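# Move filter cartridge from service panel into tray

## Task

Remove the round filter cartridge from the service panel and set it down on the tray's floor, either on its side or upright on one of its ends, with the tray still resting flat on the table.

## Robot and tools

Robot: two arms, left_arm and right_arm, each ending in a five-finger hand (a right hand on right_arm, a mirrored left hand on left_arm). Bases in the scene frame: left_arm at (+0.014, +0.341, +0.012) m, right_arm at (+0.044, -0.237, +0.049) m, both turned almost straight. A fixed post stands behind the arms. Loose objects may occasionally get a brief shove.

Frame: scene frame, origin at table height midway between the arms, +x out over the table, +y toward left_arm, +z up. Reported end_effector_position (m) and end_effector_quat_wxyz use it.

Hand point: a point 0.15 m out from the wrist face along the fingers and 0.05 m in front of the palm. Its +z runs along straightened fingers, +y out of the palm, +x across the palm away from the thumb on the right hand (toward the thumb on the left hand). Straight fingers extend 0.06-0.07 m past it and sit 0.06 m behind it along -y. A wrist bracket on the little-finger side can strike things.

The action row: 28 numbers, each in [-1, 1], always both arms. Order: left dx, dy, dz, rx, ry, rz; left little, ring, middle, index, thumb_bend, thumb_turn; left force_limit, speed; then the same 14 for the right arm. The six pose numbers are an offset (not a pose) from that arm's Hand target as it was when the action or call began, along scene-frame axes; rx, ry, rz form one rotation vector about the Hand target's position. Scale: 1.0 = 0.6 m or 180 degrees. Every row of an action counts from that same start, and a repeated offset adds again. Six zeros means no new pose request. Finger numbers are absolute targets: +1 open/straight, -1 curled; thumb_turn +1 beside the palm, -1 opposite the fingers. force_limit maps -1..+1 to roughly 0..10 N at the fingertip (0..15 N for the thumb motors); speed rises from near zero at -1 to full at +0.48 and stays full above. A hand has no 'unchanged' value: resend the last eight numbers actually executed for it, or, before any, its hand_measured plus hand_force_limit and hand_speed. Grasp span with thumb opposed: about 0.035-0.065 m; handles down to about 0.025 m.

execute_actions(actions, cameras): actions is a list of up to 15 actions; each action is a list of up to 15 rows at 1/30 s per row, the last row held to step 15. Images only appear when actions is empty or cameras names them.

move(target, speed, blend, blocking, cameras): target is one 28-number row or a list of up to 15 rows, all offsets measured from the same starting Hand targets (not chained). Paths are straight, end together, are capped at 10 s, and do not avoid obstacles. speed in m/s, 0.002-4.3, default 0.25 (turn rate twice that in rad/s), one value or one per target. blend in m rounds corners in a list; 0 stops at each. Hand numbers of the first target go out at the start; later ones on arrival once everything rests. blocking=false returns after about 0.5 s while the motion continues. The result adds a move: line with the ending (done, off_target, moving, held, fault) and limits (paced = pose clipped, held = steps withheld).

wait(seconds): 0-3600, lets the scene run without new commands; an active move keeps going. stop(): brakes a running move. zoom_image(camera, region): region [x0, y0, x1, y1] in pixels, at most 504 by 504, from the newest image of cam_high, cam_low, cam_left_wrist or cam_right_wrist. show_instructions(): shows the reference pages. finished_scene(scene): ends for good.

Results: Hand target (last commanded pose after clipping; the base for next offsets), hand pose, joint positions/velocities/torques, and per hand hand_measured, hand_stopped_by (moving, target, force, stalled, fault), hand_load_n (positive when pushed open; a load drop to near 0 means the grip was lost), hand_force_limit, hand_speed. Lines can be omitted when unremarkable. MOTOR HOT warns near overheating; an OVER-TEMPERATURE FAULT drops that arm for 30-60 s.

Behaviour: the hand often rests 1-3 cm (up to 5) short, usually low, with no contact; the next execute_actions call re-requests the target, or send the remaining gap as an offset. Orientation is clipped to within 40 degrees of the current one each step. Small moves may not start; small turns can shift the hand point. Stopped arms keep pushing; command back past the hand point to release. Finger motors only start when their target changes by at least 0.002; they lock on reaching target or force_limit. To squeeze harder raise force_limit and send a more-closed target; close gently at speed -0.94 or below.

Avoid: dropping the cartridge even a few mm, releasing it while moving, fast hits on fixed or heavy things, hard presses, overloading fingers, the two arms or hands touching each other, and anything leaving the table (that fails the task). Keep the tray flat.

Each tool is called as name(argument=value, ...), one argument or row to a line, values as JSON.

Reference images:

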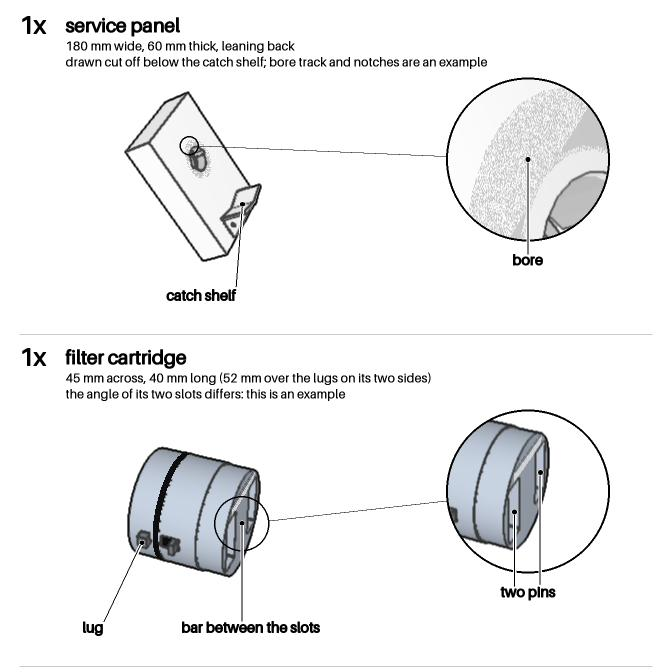

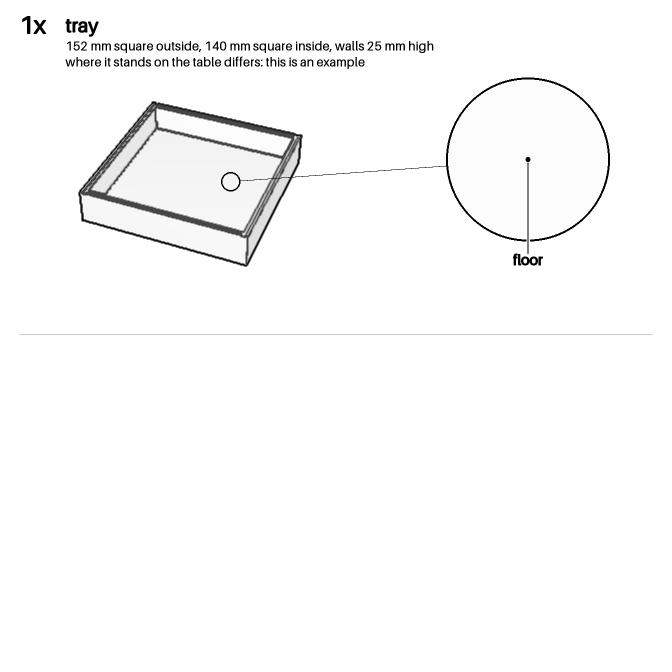

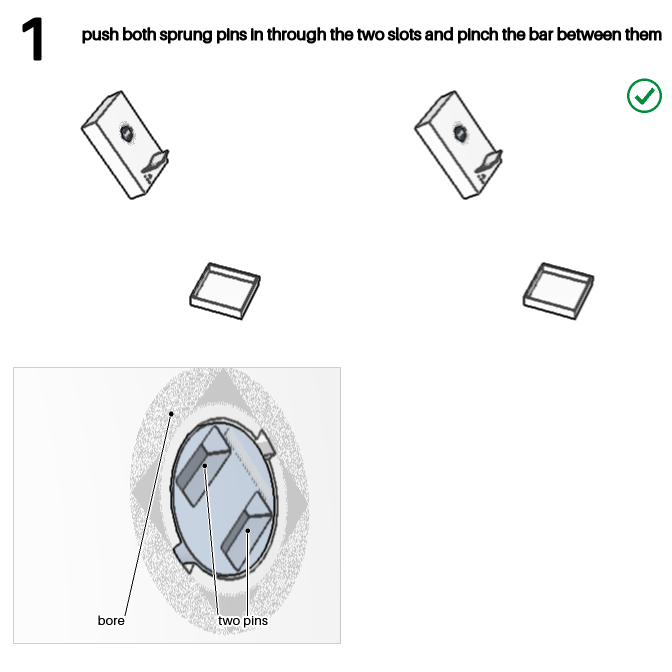

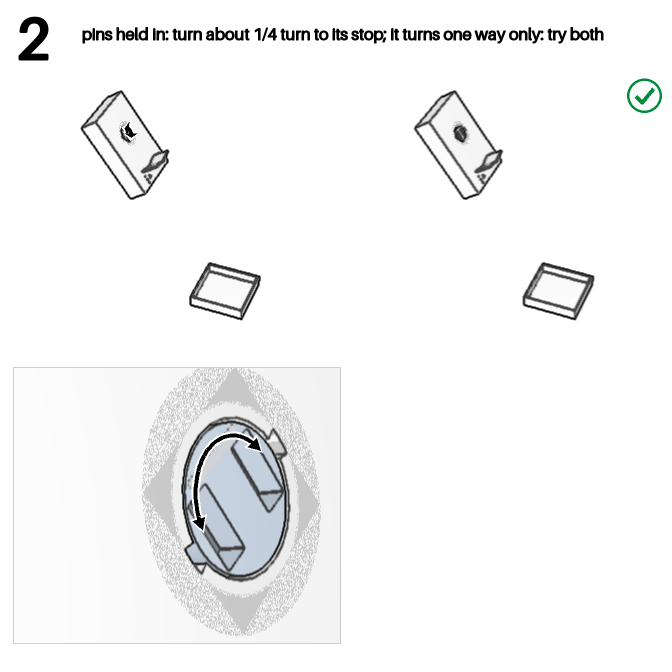

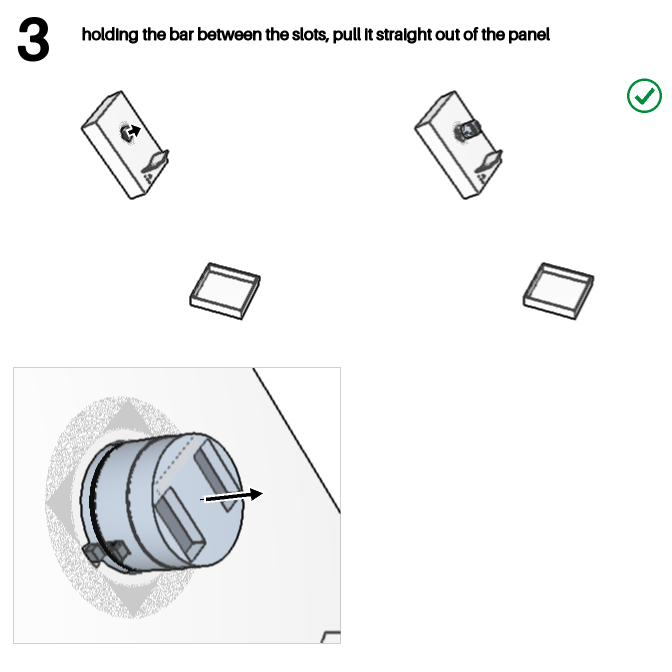

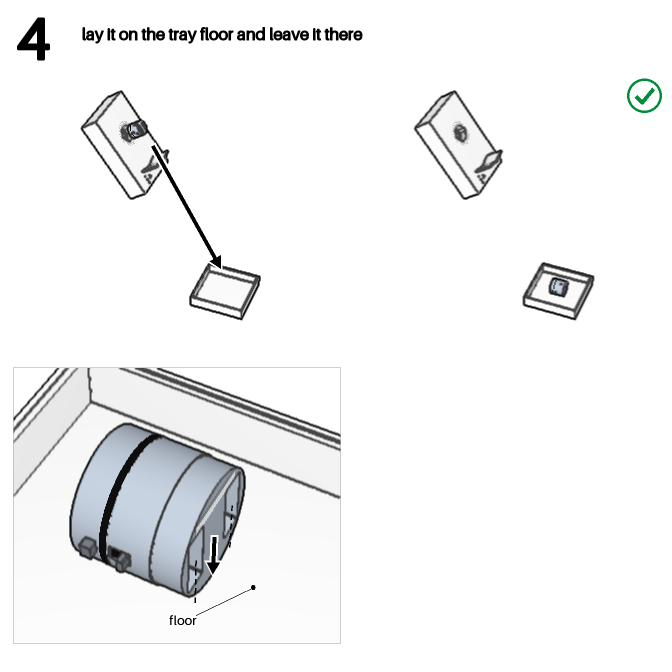

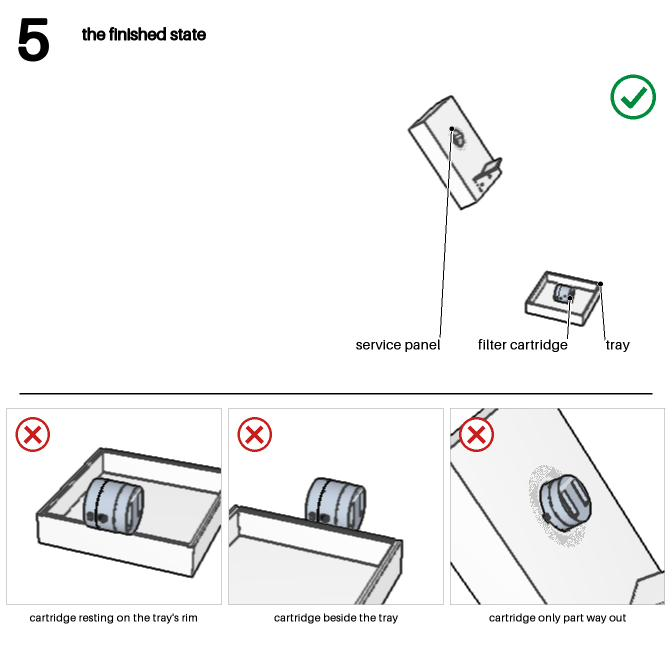

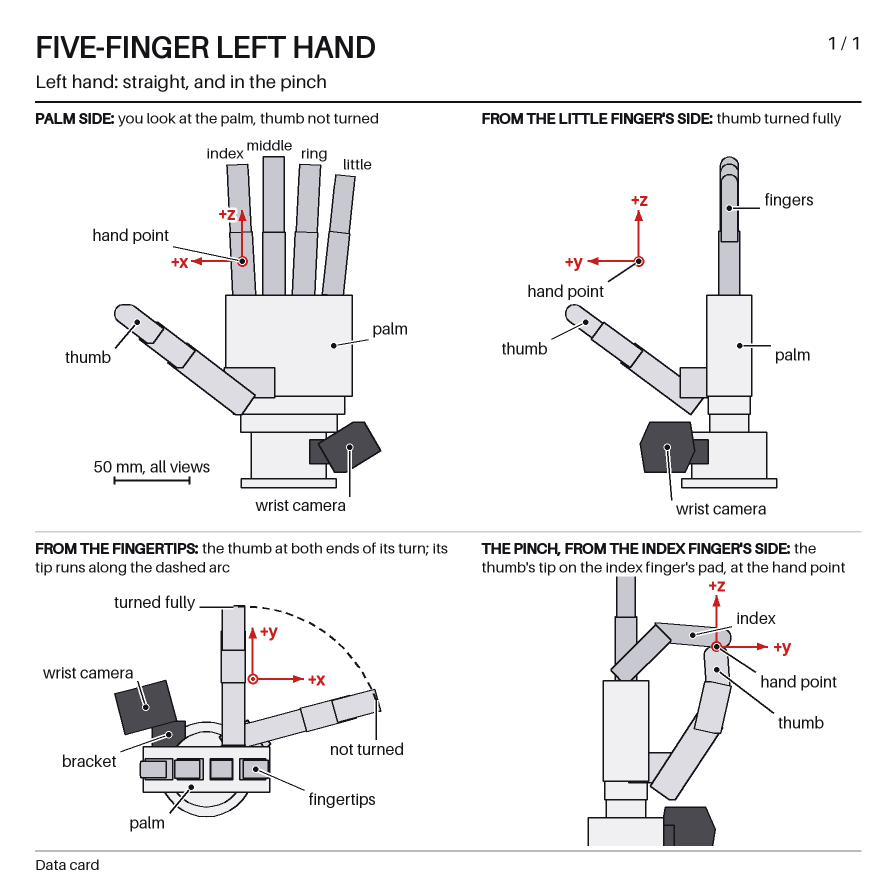

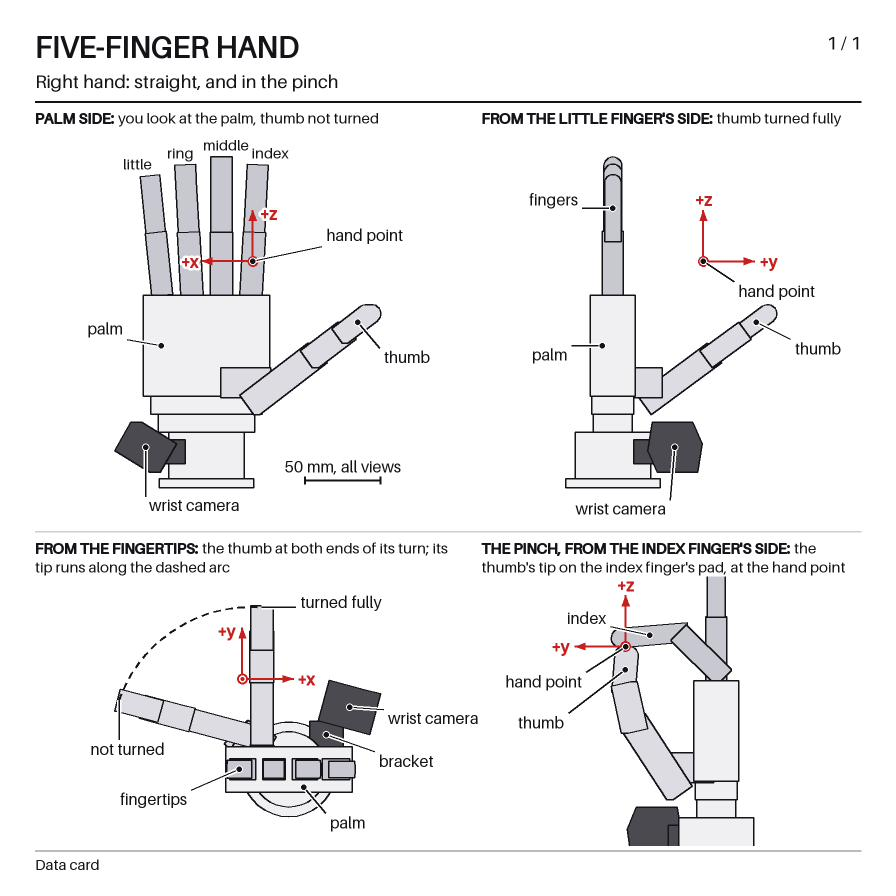

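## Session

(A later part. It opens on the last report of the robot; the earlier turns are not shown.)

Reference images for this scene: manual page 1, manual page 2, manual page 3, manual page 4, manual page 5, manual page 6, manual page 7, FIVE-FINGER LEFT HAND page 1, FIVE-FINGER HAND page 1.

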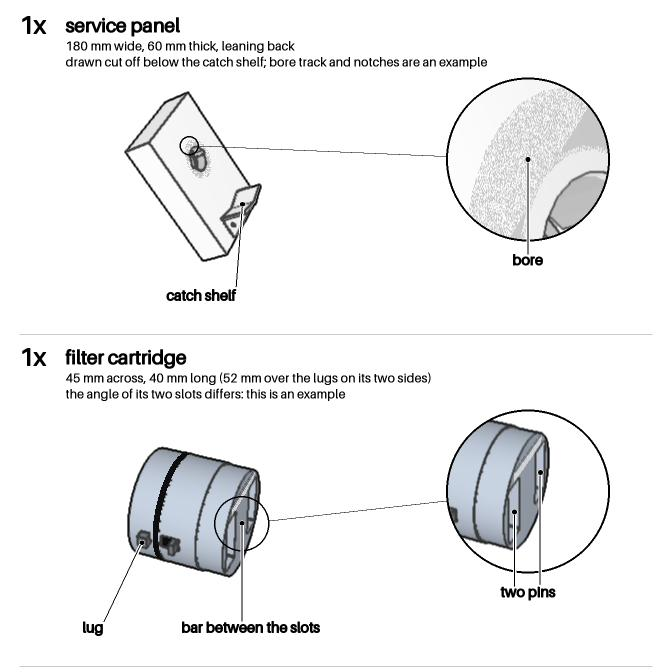

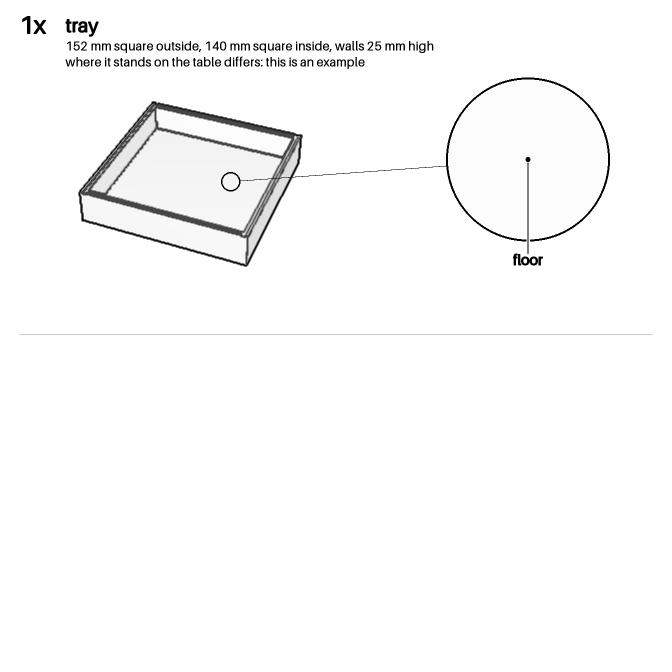

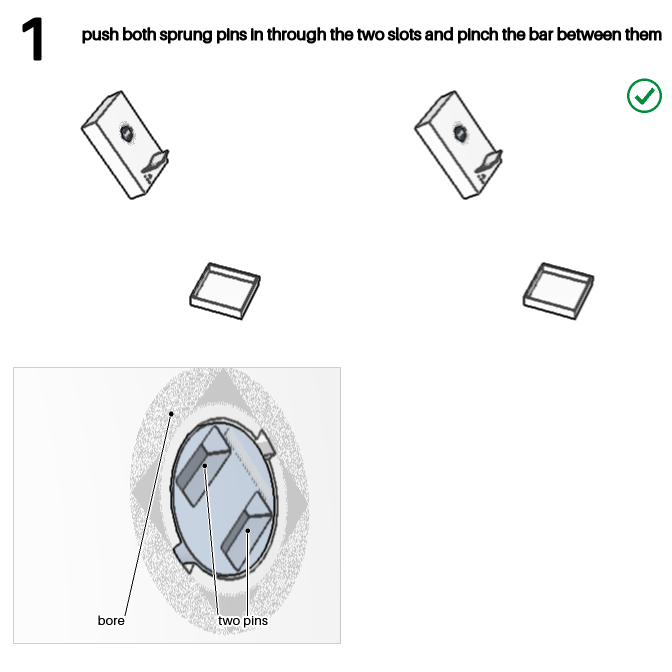

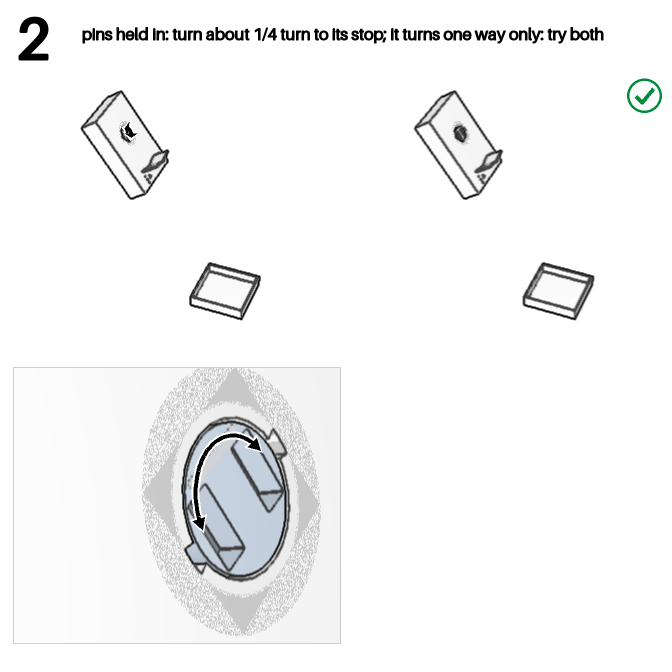

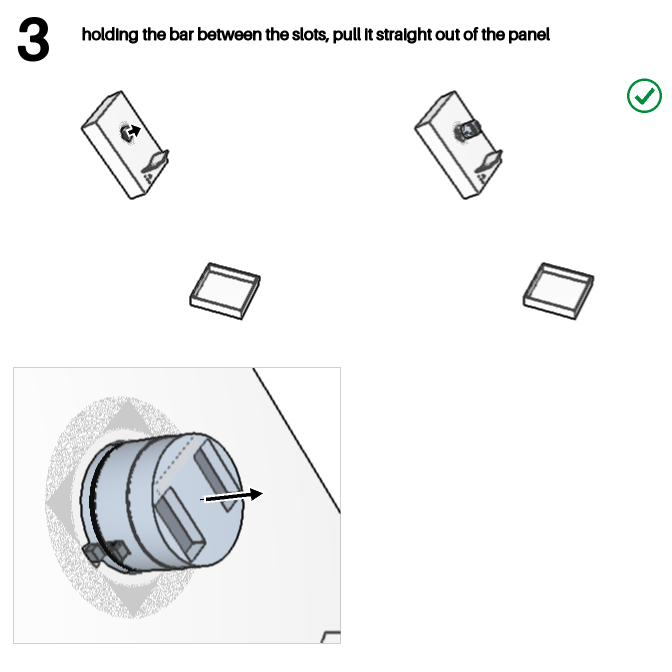

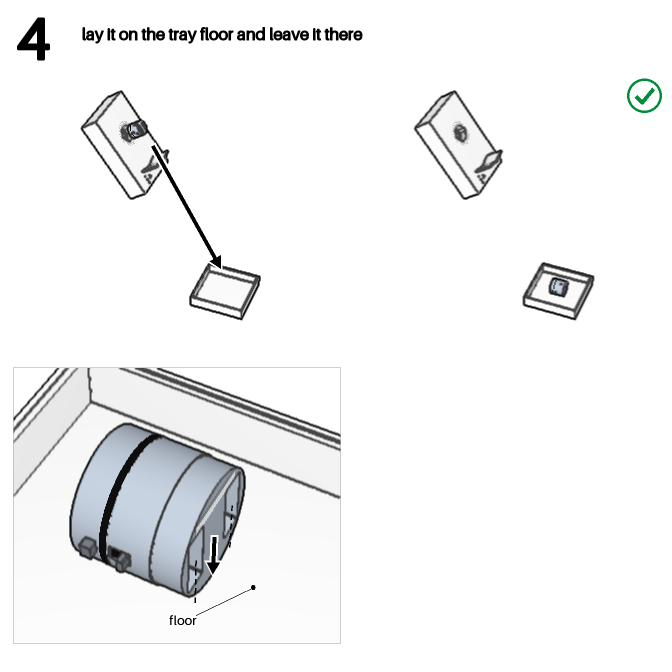

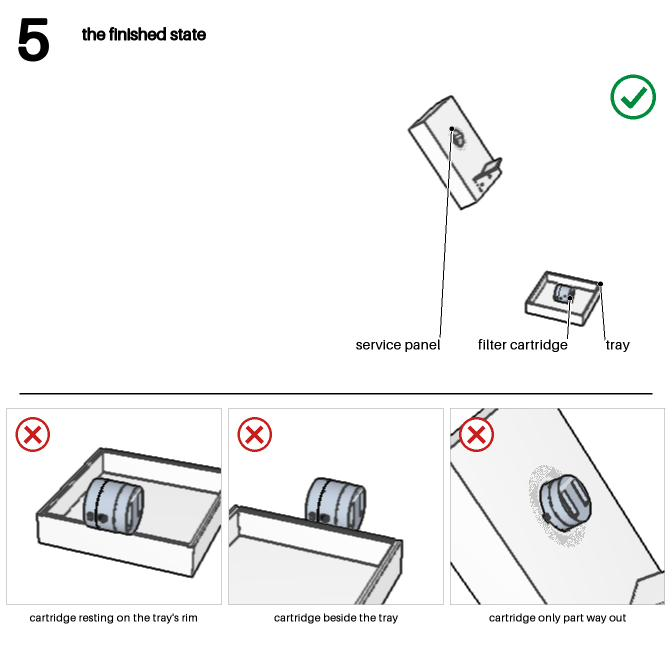

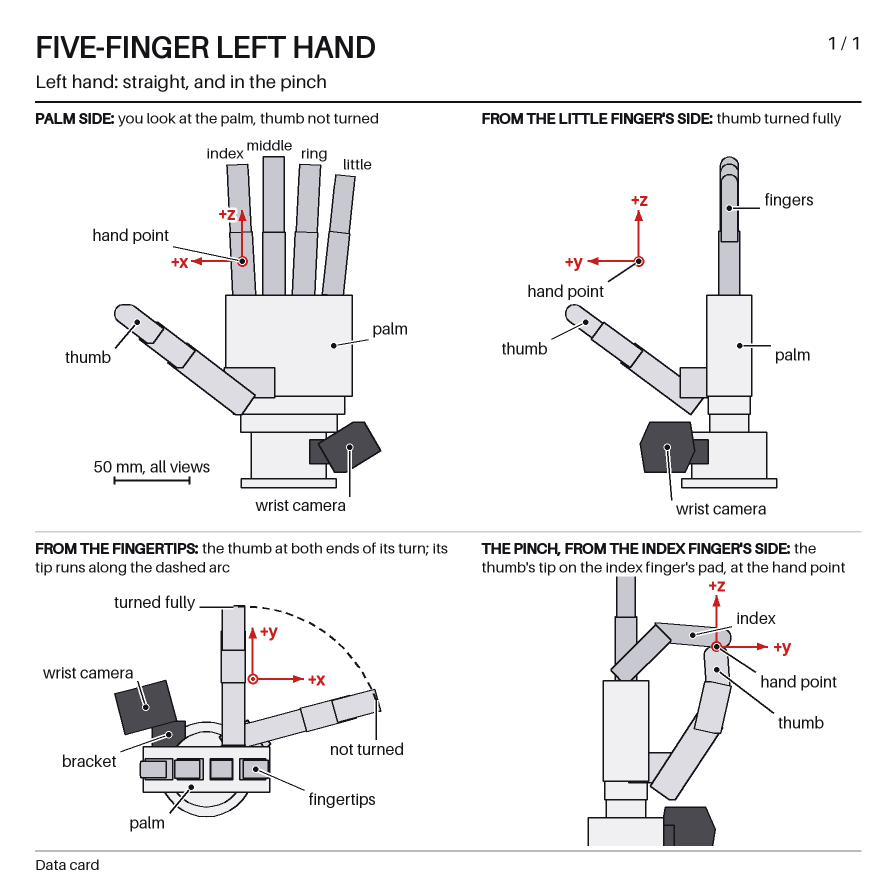

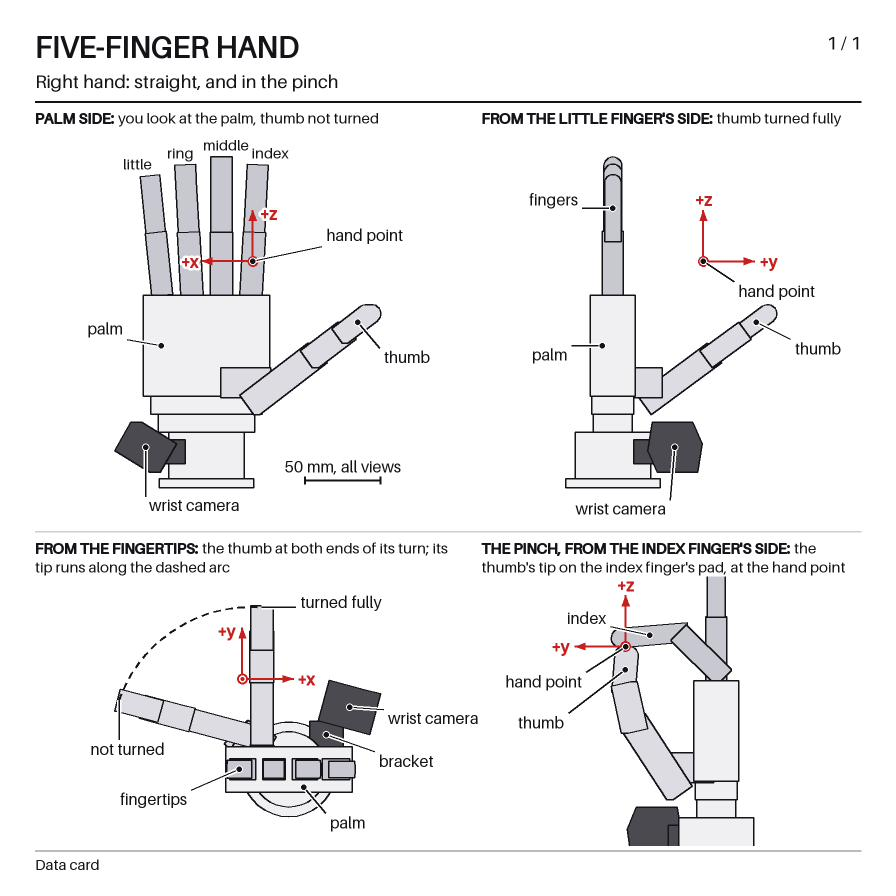

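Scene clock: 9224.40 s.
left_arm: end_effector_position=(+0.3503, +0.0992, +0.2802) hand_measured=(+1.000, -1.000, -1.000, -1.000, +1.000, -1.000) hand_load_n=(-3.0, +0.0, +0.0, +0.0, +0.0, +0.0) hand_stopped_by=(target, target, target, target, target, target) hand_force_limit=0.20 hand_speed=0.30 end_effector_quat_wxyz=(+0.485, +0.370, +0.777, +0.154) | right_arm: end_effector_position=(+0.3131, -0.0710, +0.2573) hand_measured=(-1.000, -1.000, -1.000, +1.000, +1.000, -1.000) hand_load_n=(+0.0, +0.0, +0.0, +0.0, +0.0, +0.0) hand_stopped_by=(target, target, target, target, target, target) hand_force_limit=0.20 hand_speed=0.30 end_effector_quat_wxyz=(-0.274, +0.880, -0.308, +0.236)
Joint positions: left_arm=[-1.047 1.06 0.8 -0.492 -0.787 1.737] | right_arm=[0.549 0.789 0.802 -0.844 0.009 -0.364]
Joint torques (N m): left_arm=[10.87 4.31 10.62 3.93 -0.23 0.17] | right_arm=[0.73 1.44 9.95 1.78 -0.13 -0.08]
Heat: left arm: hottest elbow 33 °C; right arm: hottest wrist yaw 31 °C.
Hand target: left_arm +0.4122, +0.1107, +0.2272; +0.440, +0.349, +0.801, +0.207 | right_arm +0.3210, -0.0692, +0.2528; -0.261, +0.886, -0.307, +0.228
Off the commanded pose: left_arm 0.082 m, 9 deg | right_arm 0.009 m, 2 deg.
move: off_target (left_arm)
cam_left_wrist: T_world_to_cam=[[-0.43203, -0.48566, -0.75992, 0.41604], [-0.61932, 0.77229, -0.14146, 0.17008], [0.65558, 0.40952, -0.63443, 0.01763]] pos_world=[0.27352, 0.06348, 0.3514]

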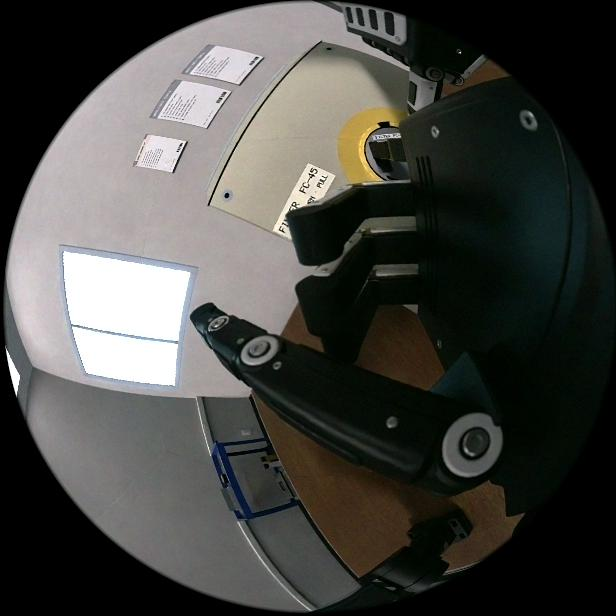

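move(
  target=[
    [0.0181,0.0241,-0.04,-0.0425,-0.0675,-0.0605,1,-1,-1,-1,1,-1,0.2,0.3,0,0,0,0,0,0,-1,-1,-1,1,1,-1,0.2,0.3],
    [-0.0026,0.0049,-0.0037,0,0,0,1,-1,-1,-1,1,-1,0.2,0.3,0,0,0,0,0,0,-1,-1,-1,1,1,-1,0.2,0.3],
    [0.0181,0.0241,-0.04,-0.0425,-0.0675,-0.0605,1,-1,-1,-1,1,-1,0.2,0.3,0,0,0,0,0,0,-1,-1,-1,1,1,-1,0.2,0.3],
    [-0.0026,0.0049,-0.0037,0,0,0,1,-1,-1,-1,1,-1,0.2,0.3,0,0,0,0,0,0,-1,-1,-1,1,1,-1,0.2,0.3],
    [0.0181,0.0241,-0.04,-0.0425,-0.0675,-0.0605,1,-1,-1,-1,1,-1,0.2,0.3,0,0,0,0,0,0,-1,-1,-1,1,1,-1,0.2,0.3],
    [-0.0026,0.0049,-0.0037,0,0,0,1,-1,-1,-1,1,-1,0.2,0.3,0,0,0,0,0,0,-1,-1,-1,1,1,-1,0.2,0.3],
  ],
  speed=0.25,
  blend=[0.005,0.005,0.005,0.005,0.005,0],
  cameras=["cam_left_wrist"],
)

zoom_image(
  camera="cam_left_wrist",
  region=[345, 100, 415, 170],
)

Scene clock: 9236.13 s.
left_arm: end_effector_position=(+0.3545, +0.1020, +0.2762) hand_measured=(+1.000, -1.000, -1.000, -1.000, +1.000, -1.000) hand_load_n=(+0.0, +0.0, +0.0, +0.0, +0.0, +0.0) hand_stopped_by=(target, target, target, target, target, target) hand_force_limit=0.20 hand_speed=0.30 end_effector_quat_wxyz=(+0.499, +0.364, +0.773, +0.143) | right_arm: end_effector_position=(+0.3128, -0.0709, +0.2571) hand_measured=(-1.000, -1.000, -1.000, +1.000, +1.000, -1.000) hand_load_n=(+0.0, +0.0, +0.0, +0.0, +0.0, +0.0) hand_stopped_by=(target, target, target, target, target, target) hand_force_limit=0.20 hand_speed=0.30 end_effector_quat_wxyz=(-0.274, +0.880, -0.308, +0.235)
Joint positions: left_arm=[-1.03 1.044 0.764 -0.415 -0.768 1.764] | right_arm=[0.549 0.79 0.802 -0.845 0.008 -0.364]
Joint torques (N m): left_arm=[9.93 5.48 12.72 1.7 -0.85 -0.02] | right_arm=[0.67 1.38 10 1.84 -0.11 -0.09]
Heat: left arm: hottest elbow 33 °C; right arm: hottest elbow 31 °C.
Hand target: left_arm +0.4106, +0.1136, +0.2248; +0.440, +0.349, +0.801, +0.206 | right_arm +0.3210, -0.0692, +0.2528; -0.262, +0.886, -0.307, +0.228
Off the commanded pose: left_arm 0.077 m, 11 deg | right_arm 0.009 m, 2 deg.
move: off_target (left_arm)
cam_left_wrist: T_world_to_cam=[[-0.42214, -0.50566, -0.7524, 0.41262], [-0.60873, 0.77314, -0.17807, 0.17613], [0.67175, 0.38284, -0.63418, 0.00812]] pos_world=[0.27595, 0.06937, 0.34697]

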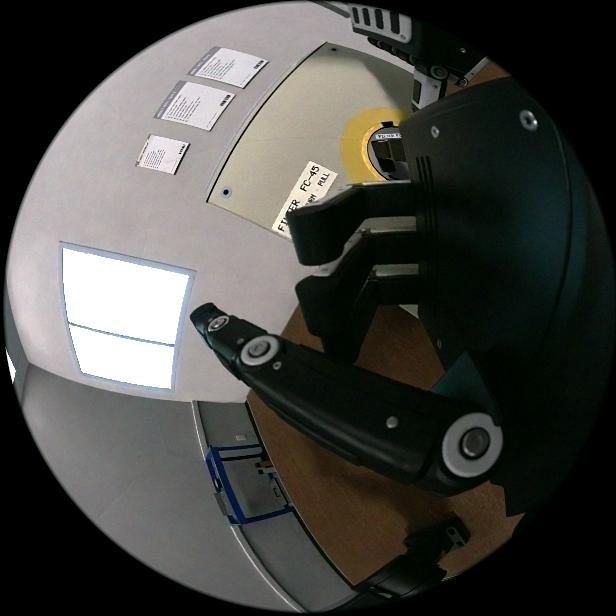

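Scaled by 7.200 from the camera's image (finer frame: 880x880).

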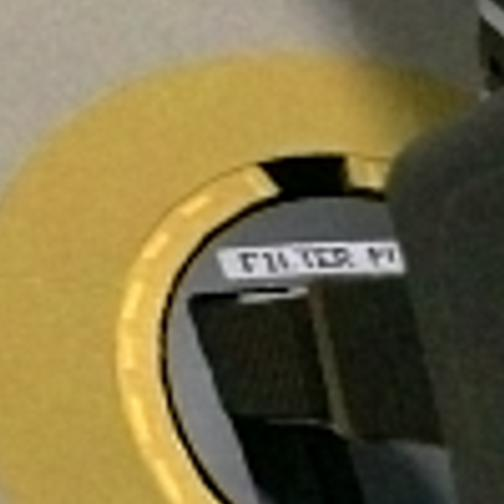

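move(
  target=[
    [0.0249,0.0241,-0.0448,-0.0425,-0.0675,-0.0605,1,-1,-1,-1,1,-1,0.2,0.3,0,0,0,0,0,0,-1,-1,-1,1,1,-1,0.2,0.3],
    [0.0042,0.0049,-0.0085,0,0,0,1,-1,-1,-1,1,-1,0.2,0.3,0,0,0,0,0,0,-1,-1,-1,1,1,-1,0.2,0.3],
    [0.0249,0.0241,-0.0448,-0.0425,-0.0675,-0.0605,1,-1,-1,-1,1,-1,0.2,0.3,0,0,0,0,0,0,-1,-1,-1,1,1,-1,0.2,0.3],
    [0.0042,0.0049,-0.0085,0,0,0,1,-1,-1,-1,1,-1,0.2,0.3,0,0,0,0,0,0,-1,-1,-1,1,1,-1,0.2,0.3],
    [0.0249,0.0241,-0.0448,-0.0425,-0.0675,-0.0605,1,-1,-1,-1,1,-1,0.2,0.3,0,0,0,0,0,0,-1,-1,-1,1,1,-1,0.2,0.3],
    [0.0042,0.0049,-0.0085,0,0,0,1,-1,-1,-1,1,-1,0.2,0.3,0,0,0,0,0,0,-1,-1,-1,1,1,-1,0.2,0.3],
  ],
  speed=0.3,
  blend=[0.003,0.003,0.003,0.003,0.003,0],
  cameras=["cam_left_wrist"],
)

zoom_image(
  camera="cam_left_wrist",
  region=[345, 100, 415, 170],
)

Scene clock: 9248.53 s.
left_arm: end_effector_position=(+0.3557, +0.1025, +0.2751) hand_measured=(+1.000, -1.000, -1.000, -1.000, +1.000, -1.000) hand_load_n=(+0.0, +0.0, +0.0, +0.0, +0.0, +0.0) hand_stopped_by=(target, target, target, target, target, target) hand_force_limit=0.20 hand_speed=0.30 end_effector_quat_wxyz=(+0.503, +0.364, +0.771, +0.140) | right_arm: end_effector_position=(+0.3127, -0.0709, +0.2569) hand_measured=(-1.000, -1.000, -1.000, +1.000, +1.000, -1.000) hand_load_n=(+0.0, +0.0, +0.5, +0.0, +0.0, +0.0) hand_stopped_by=(target, target, target, target, target, target) hand_force_limit=0.20 hand_speed=0.30 end_effector_quat_wxyz=(-0.274, +0.881, -0.308, +0.234)
Joint positions: left_arm=[-1.025 1.039 0.752 -0.392 -0.761 1.776] | right_arm=[0.549 0.79 0.802 -0.845 0.008 -0.364]
Joint torques (N m): left_arm=[10.11 5.89 12.48 1.5 -0.92 -0.03] | right_arm=[0.56 1.49 10.02 1.87 -0.1 -0.08]
Heat: left arm: hottest elbow 33 °C; right arm: hottest elbow 31 °C.
Hand target: left_arm +0.4131, +0.1166, +0.2199; +0.441, +0.349, +0.801, +0.207 | right_arm +0.3210, -0.0692, +0.2527; -0.262, +0.886, -0.307, +0.228
Off the commanded pose: left_arm 0.081 m, 11 deg | right_arm 0.009 m, 2 deg.
move: off_target (left_arm)
cam_left_wrist: T_world_to_cam=[[-0.42098, -0.50792, -0.75153, 0.41212], [-0.60256, 0.77589, -0.18685, 0.17623], [0.67801, 0.37418, -0.63269, 0.00461]] pos_world=[0.27656, 0.07086, 0.34556]

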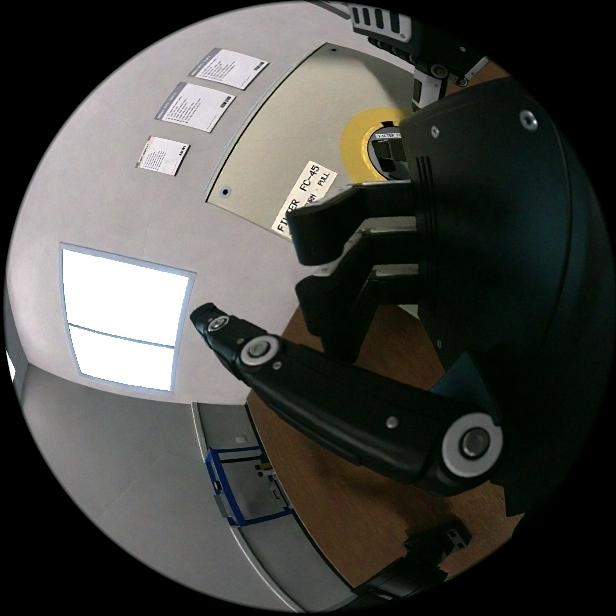

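Scaled by 7.200 from the camera's image (finer frame: 880x880).

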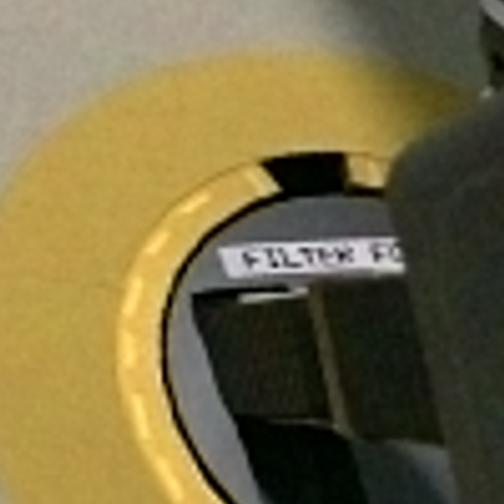

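move(
  target=[
    [0.0356,0.0202,-0.0478,-0.0391,-0.0657,-0.0555,1,-1,-1,-1,1,-1,0.2,0.3,0,0,0,0,0,0,-1,-1,-1,1,1,-1,0.2,0.3],
    [0.0149,0.001,-0.0115,0.0034,0.0018,0.005,1,-1,-1,-1,1,-1,0.2,0.3,0,0,0,0,0,0,-1,-1,-1,1,1,-1,0.2,0.3],
    [0.0356,0.0202,-0.0478,-0.0391,-0.0657,-0.0555,1,-1,-1,-1,1,-1,0.2,0.3,0,0,0,0,0,0,-1,-1,-1,1,1,-1,0.2,0.3],
    [0.0149,0.001,-0.0115,0.0034,0.0018,0.005,1,-1,-1,-1,1,-1,0.2,0.3,0,0,0,0,0,0,-1,-1,-1,1,1,-1,0.2,0.3],
    [0.0356,0.0202,-0.0478,-0.0391,-0.0657,-0.0555,1,-1,-1,-1,1,-1,0.2,0.3,0,0,0,0,0,0,-1,-1,-1,1,1,-1,0.2,0.3],
    [0.0149,0.001,-0.0115,0.0034,0.0018,0.005,1,-1,-1,-1,1,-1,0.2,0.3,0,0,0,0,0,0,-1,-1,-1,1,1,-1,0.2,0.3],
  ],
  speed=0.3,
  blend=[0.001,0.001,0.001,0.001,0.001,0],
  cameras=["cam_left_wrist"],
)

zoom_image(
  camera="cam_left_wrist",
  region=[345, 100, 415, 170],
)

Scene clock: 9271.50 s.
left_arm: end_effector_position=(+0.3559, +0.1022, +0.2744) hand_measured=(+1.000, -1.000, -1.000, -1.000, +1.000, -1.000) hand_load_n=(-1.0, +0.0, +0.0, +0.0, -0.5, +0.0) hand_stopped_by=(target, target, target, target, target, target) hand_force_limit=0.20 hand_speed=0.30 end_effector_quat_wxyz=(+0.503, +0.363, +0.771, +0.141) | right_arm: end_effector_position=(+0.3126, -0.0710, +0.2568) hand_measured=(-1.000, -1.000, -1.000, +1.000, +1.000, -1.000) hand_load_n=(+0.0, +0.0, +0.0, +0.0, +0.0, +0.0) hand_stopped_by=(target, target, target, target, target, target) hand_force_limit=0.20 hand_speed=0.30 end_effector_quat_wxyz=(-0.273, +0.881, -0.308, +0.234)
Joint positions: left_arm=[-1.026 1.043 0.753 -0.39 -0.764 1.773] | right_arm=[0.549 0.79 0.802 -0.846 0.008 -0.364]
Joint torques (N m): left_arm=[11.05 7.06 12.62 1.58 -0.87 -0.05] | right_arm=[0.56 1.44 9.98 1.89 -0.1 -0.09]
Heat: left arm: hottest elbow 33 °C; right arm: hottest elbow 31 °C.
Hand target: left_arm +0.4220, +0.1172, +0.2129; +0.435, +0.345, +0.804, +0.213 | right_arm +0.3210, -0.0692, +0.2527; -0.262, +0.886, -0.307, +0.228
Off the commanded pose: left_arm 0.092 m, 12 deg | right_arm 0.010 m, 2 deg.
move: off_target (left_arm)
cam_left_wrist: T_world_to_cam=[[-0.419, -0.50892, -0.75196, 0.41106], [-0.60489, 0.77408, -0.18684, 0.17755], [0.67716, 0.37656, -0.63218, 0.00425]] pos_world=[0.27675, 0.07016, 0.34496]

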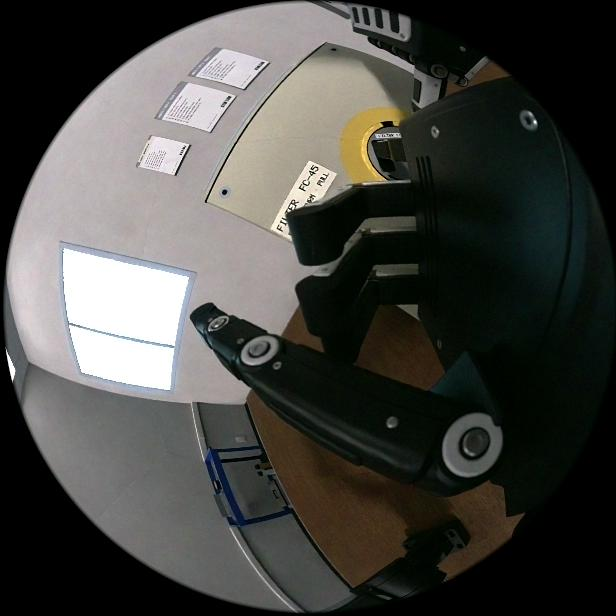

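Scaled by 7.200 from the camera's image (finer frame: 880x880).

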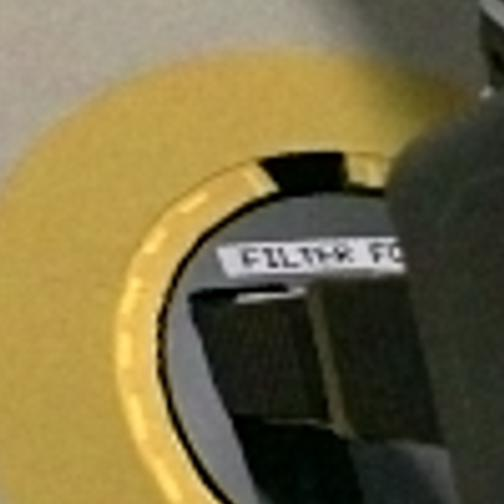

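move(
  target=[
    [0.0276,0.0256,-0.0484,-0.0566,-0.09,-0.0806,1,-1,-1,-1,1,-1,0.2,0.3,0,0,0,0,0,0,-1,-1,-1,1,1,-1,0.2,0.3],
    [0,0,0,0,0,0,1,-1,-1,-1,1,-1,0.2,0.3,0,0,0,0,0,0,-1,-1,-1,1,1,-1,0.2,0.3],
    [0.0276,0.0256,-0.0484,-0.0566,-0.09,-0.0806,1,-1,-1,-1,1,-1,0.2,0.3,0,0,0,0,0,0,-1,-1,-1,1,1,-1,0.2,0.3],
    [0,0,0,0,0,0,1,-1,-1,-1,1,-1,0.2,0.3,0,0,0,0,0,0,-1,-1,-1,1,1,-1,0.2,0.3],
    [0.0276,0.0256,-0.0484,-0.0566,-0.09,-0.0806,1,-1,-1,-1,1,-1,0.2,0.3,0,0,0,0,0,0,-1,-1,-1,1,1,-1,0.2,0.3],
    [0.0026,0.0024,-0.0045,-0.0053,-0.0084,-0.0075,1,-1,-1,-1,1,-1,0.2,0.3,0,0,0,0,0,0,-1,-1,-1,1,1,-1,0.2,0.3],
  ],
  speed=0.4,
  blend=[0.001,0.001,0.001,0.001,0.001,0],
  cameras=["cam_left_wrist"],
)

zoom_image(
  camera="cam_left_wrist",
  region=[345, 100, 415, 170],
)

Scene clock: 9289.00 s.
left_arm: end_effector_position=(+0.3579, +0.1032, +0.2715) hand_measured=(+1.000, -1.000, -1.000, -1.000, +1.000, -1.000) hand_load_n=(-0.5, +0.0, +0.0, +0.0, +0.0, +0.5) hand_stopped_by=(target, target, target, target, target, target) hand_force_limit=0.20 hand_speed=0.30 end_effector_quat_wxyz=(+0.521, +0.364, +0.761, +0.133) | right_arm: end_effector_position=(+0.3125, -0.0710, +0.2568) hand_measured=(-1.000, -1.000, -1.000, +1.000, +1.000, -1.000) hand_load_n=(+0.0, +0.0, -0.5, +0.0, +0.0, +0.0) hand_stopped_by=(target, target, target, target, target, target) hand_force_limit=0.20 hand_speed=0.30 end_effector_quat_wxyz=(-0.273, +0.881, -0.308, +0.234)
Joint positions: left_arm=[-1.018 1.026 0.709 -0.299 -0.751 1.817] | right_arm=[0.549 0.79 0.802 -0.846 0.008 -0.364]
Joint torques (N m): left_arm=[11.11 7.3 12.94 1.24 -0.87 -0.07] | right_arm=[0.73 1.49 9.95 1.88 -0.09 -0.08]
Heat: left arm: hottest elbow 34 °C; right arm: hottest elbow 32 °C.
Hand target: left_arm +0.4236, +0.1186, +0.2104; +0.451, +0.348, +0.796, +0.206 | right_arm +0.3209, -0.0692, +0.2527; -0.261, +0.886, -0.307, +0.228
Off the commanded pose: left_arm 0.091 m, 12 deg | right_arm 0.010 m, 2 deg.
move: off_target (left_arm)
cam_left_wrist: T_world_to_cam=[[-0.40612, -0.51565, -0.75444, 0.40698], [-0.58134, 0.78277, -0.22208, 0.17765], [0.70506, 0.3484, -0.61766, -0.01042]] pos_world=[0.2759, 0.07443, 0.34005]

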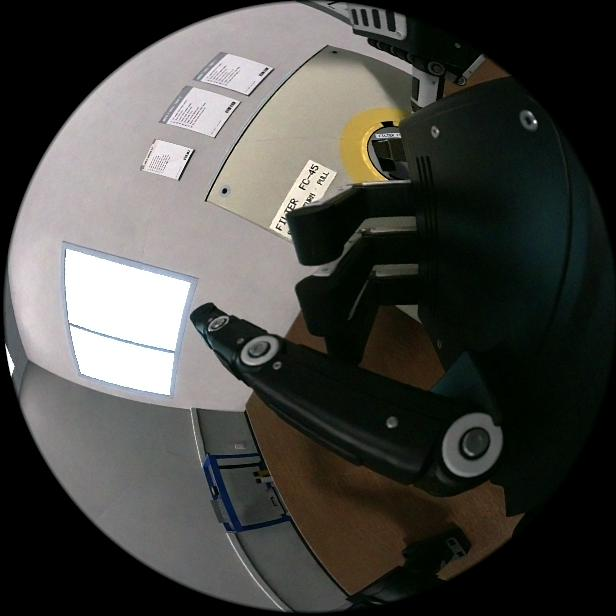

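Scaled by 7.200 from the camera's image (finer frame: 880x880).

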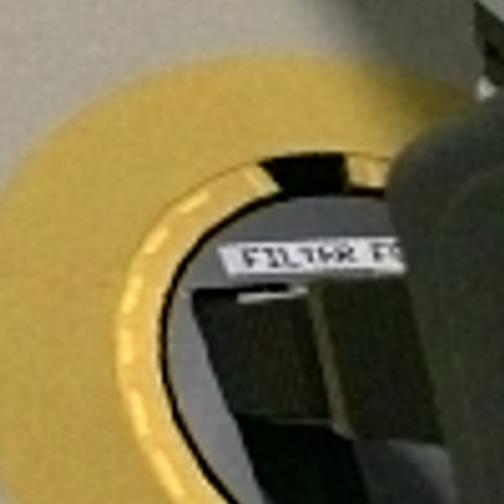

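move(
  target=[-0.0837,-0.0173,0.0778,-0.0124,-0.0011,-0.0196,1,-1,-1,-1,1,-1,0.2,0.3,0,0,0,0,0,0,-1,-1,-1,1,1,-1,0.2,0.3],
  speed=0.15,
  cameras=["cam_left_wrist"],
)

zoom_image(
  camera="cam_left_wrist",
  region=[345, 100, 415, 170],
)

Scene clock: 9306.00 s.
left_arm: end_effector_position=(+0.3544, +0.1015, +0.2774) hand_measured=(+1.000, -1.000, -1.000, -1.000, +1.000, -1.000) hand_load_n=(-0.5, +0.0, +0.0, +0.0, +0.0, +0.5) hand_stopped_by=(target, target, target, target, target, target) hand_force_limit=0.20 hand_speed=0.30 end_effector_quat_wxyz=(+0.496, +0.367, +0.774, +0.141) | right_arm: end_effector_position=(+0.3125, -0.0710, +0.2568) hand_measured=(-1.000, -1.000, -1.000, +1.000, +1.000, -1.000) hand_load_n=(+0.0, +0.0, +0.0, +0.0, +0.0, +0.0) hand_stopped_by=(target, target, target, target, target, target) hand_force_limit=0.20 hand_speed=0.30 end_effector_quat_wxyz=(-0.273, +0.881, -0.308, +0.234)
Joint positions: left_arm=[-1.029 1.042 0.771 -0.432 -0.76 1.763] | right_arm=[0.549 0.79 0.802 -0.846 0.007 -0.364]
Joint torques (N m): left_arm=[4.6 -0.97 12.27 0.59 -1.26 0.03] | right_arm=[0.5 1.44 9.95 1.83 -0.08 -0.09]
Heat: left arm: hottest elbow 34 °C; right arm: hottest elbow 32 °C.
Hand target: left_arm +0.3734, +0.1082, +0.2570; +0.465, +0.363, +0.788, +0.177 | right_arm +0.3209, -0.0692, +0.2527; -0.261, +0.886, -0.307, +0.228
Off the commanded pose: left_arm 0.029 m, 6 deg | right_arm 0.010 m, 2 deg.
move: off_target (left_arm)
cam_left_wrist: T_world_to_cam=[[-0.43118, -0.50113, -0.7503, 0.41544], [-0.60649, 0.77666, -0.17021, 0.17333], [0.66802, 0.38166, -0.63881, 0.01183]] pos_world=[0.27635, 0.06906, 0.34876]

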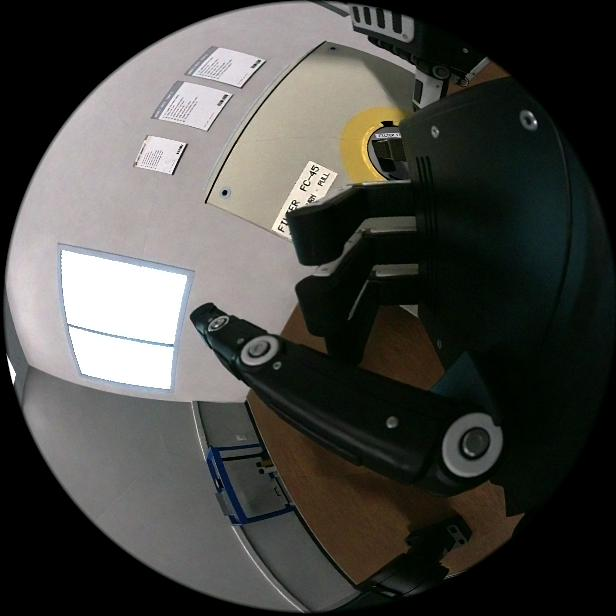

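Scaled by 7.200 from the camera's image (finer frame: 880x880).

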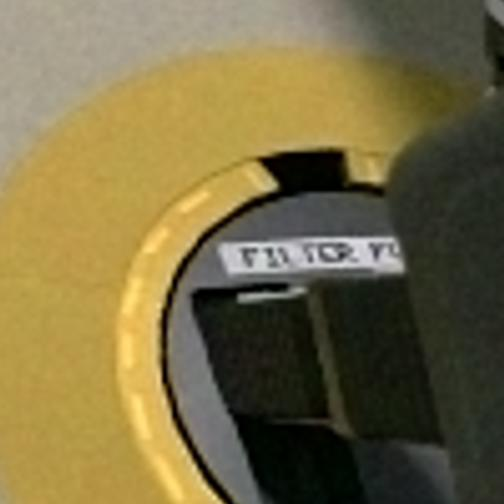

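move(
  target=[
    [-0.01773,-0.00357,-0.02528,-0.0455,0,0.0319,1,-1,-1,-1,1,-1,0.2,0.3,0.01163,-0.00953,0.01658,-0.0455,0,0.0319,-1,-1,-1,1,1,-1,0.2,0.3],
    [-0.03485,-0.01243,-0.04968,-0.091,0,0.0638,1,-1,-1,-1,1,-1,0.2,0.3,0.02405,-0.01543,0.03428,-0.091,0,0.0638,-1,-1,-1,1,1,-1,0.2,0.3],
  ],
  speed=0.06,
  blend=[0.005,0],
  cameras=["cam_left_wrist"],
)

zoom_image(
  camera="cam_left_wrist",
  region=[345, 100, 415, 170],
)

Scene clock: 9340.53 s.
left_arm: end_effector_position=(+0.3391, +0.0981, +0.2601) hand_measured=(+1.000, -1.000, -1.000, -1.000, +1.000, -1.000) hand_load_n=(+0.0, +0.0, +0.0, +0.0, +0.0, +0.5) hand_stopped_by=(target, target, target, target, target, target) hand_force_limit=0.20 hand_speed=0.30 end_effector_quat_wxyz=(+0.518, +0.250, +0.811, +0.103) | right_arm: end_effector_position=(+0.3225, -0.0788, +0.2763) hand_measured=(-1.000, -1.000, -1.000, +1.000, +1.000, -1.000) hand_load_n=(+0.0, +0.0, +0.0, +0.0, +0.0, +0.0) hand_stopped_by=(target, target, target, target, target, target) hand_force_limit=0.20 hand_speed=0.30 end_effector_quat_wxyz=(-0.177, +0.930, -0.218, +0.237)
Joint positions: left_arm=[-1.078 1.09 0.784 -0.438 -0.86 1.457] | right_arm=[0.61 0.914 0.952 -1.014 0.105 -0.544]
Joint torques (N m): left_arm=[4.31 -1.49 11.07 0.8 -0.14 -0.86] | right_arm=[1.49 0.03 9.89 1.95 0.73 -0.73]
Heat: left arm: hottest elbow 34 °C; right arm: hottest elbow 32 °C.
Hand target: left_arm +0.3525, +0.1007, +0.2272; +0.492, +0.213, +0.837, +0.109 | right_arm +0.3355, -0.0784, +0.2734; -0.154, +0.940, -0.182, +0.242
Off the commanded pose: left_arm 0.036 m, 6 deg | right_arm 0.013 m, 5 deg.
move: off_target (left_arm, right_arm)
cam_left_wrist: T_world_to_cam=[[-0.32902, -0.7047, -0.6286, 0.34773], [-0.7214, 0.61712, -0.31423, 0.25586], [0.60936, 0.35009, -0.71142, 0.05418]] pos_world=[0.26598, 0.06818, 0.33753]

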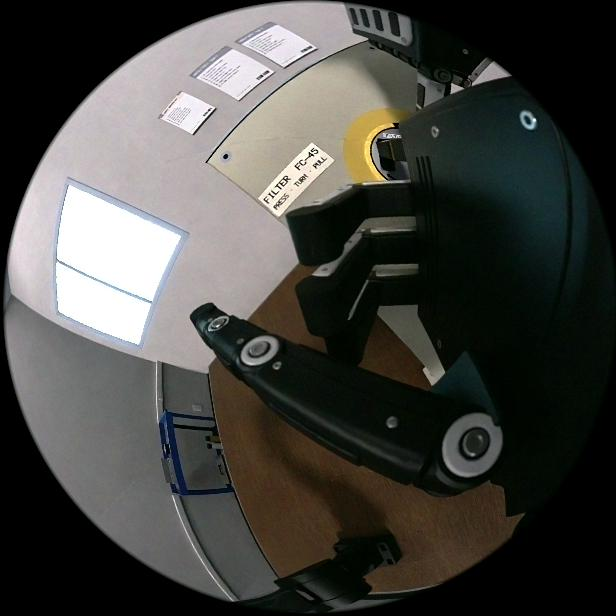

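Scaled by 7.200 from the camera's image (finer frame: 880x880).

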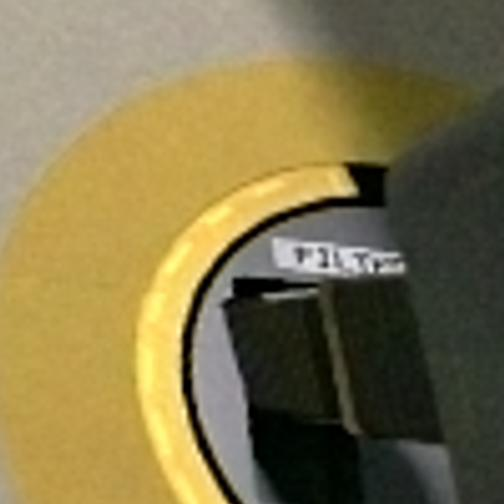

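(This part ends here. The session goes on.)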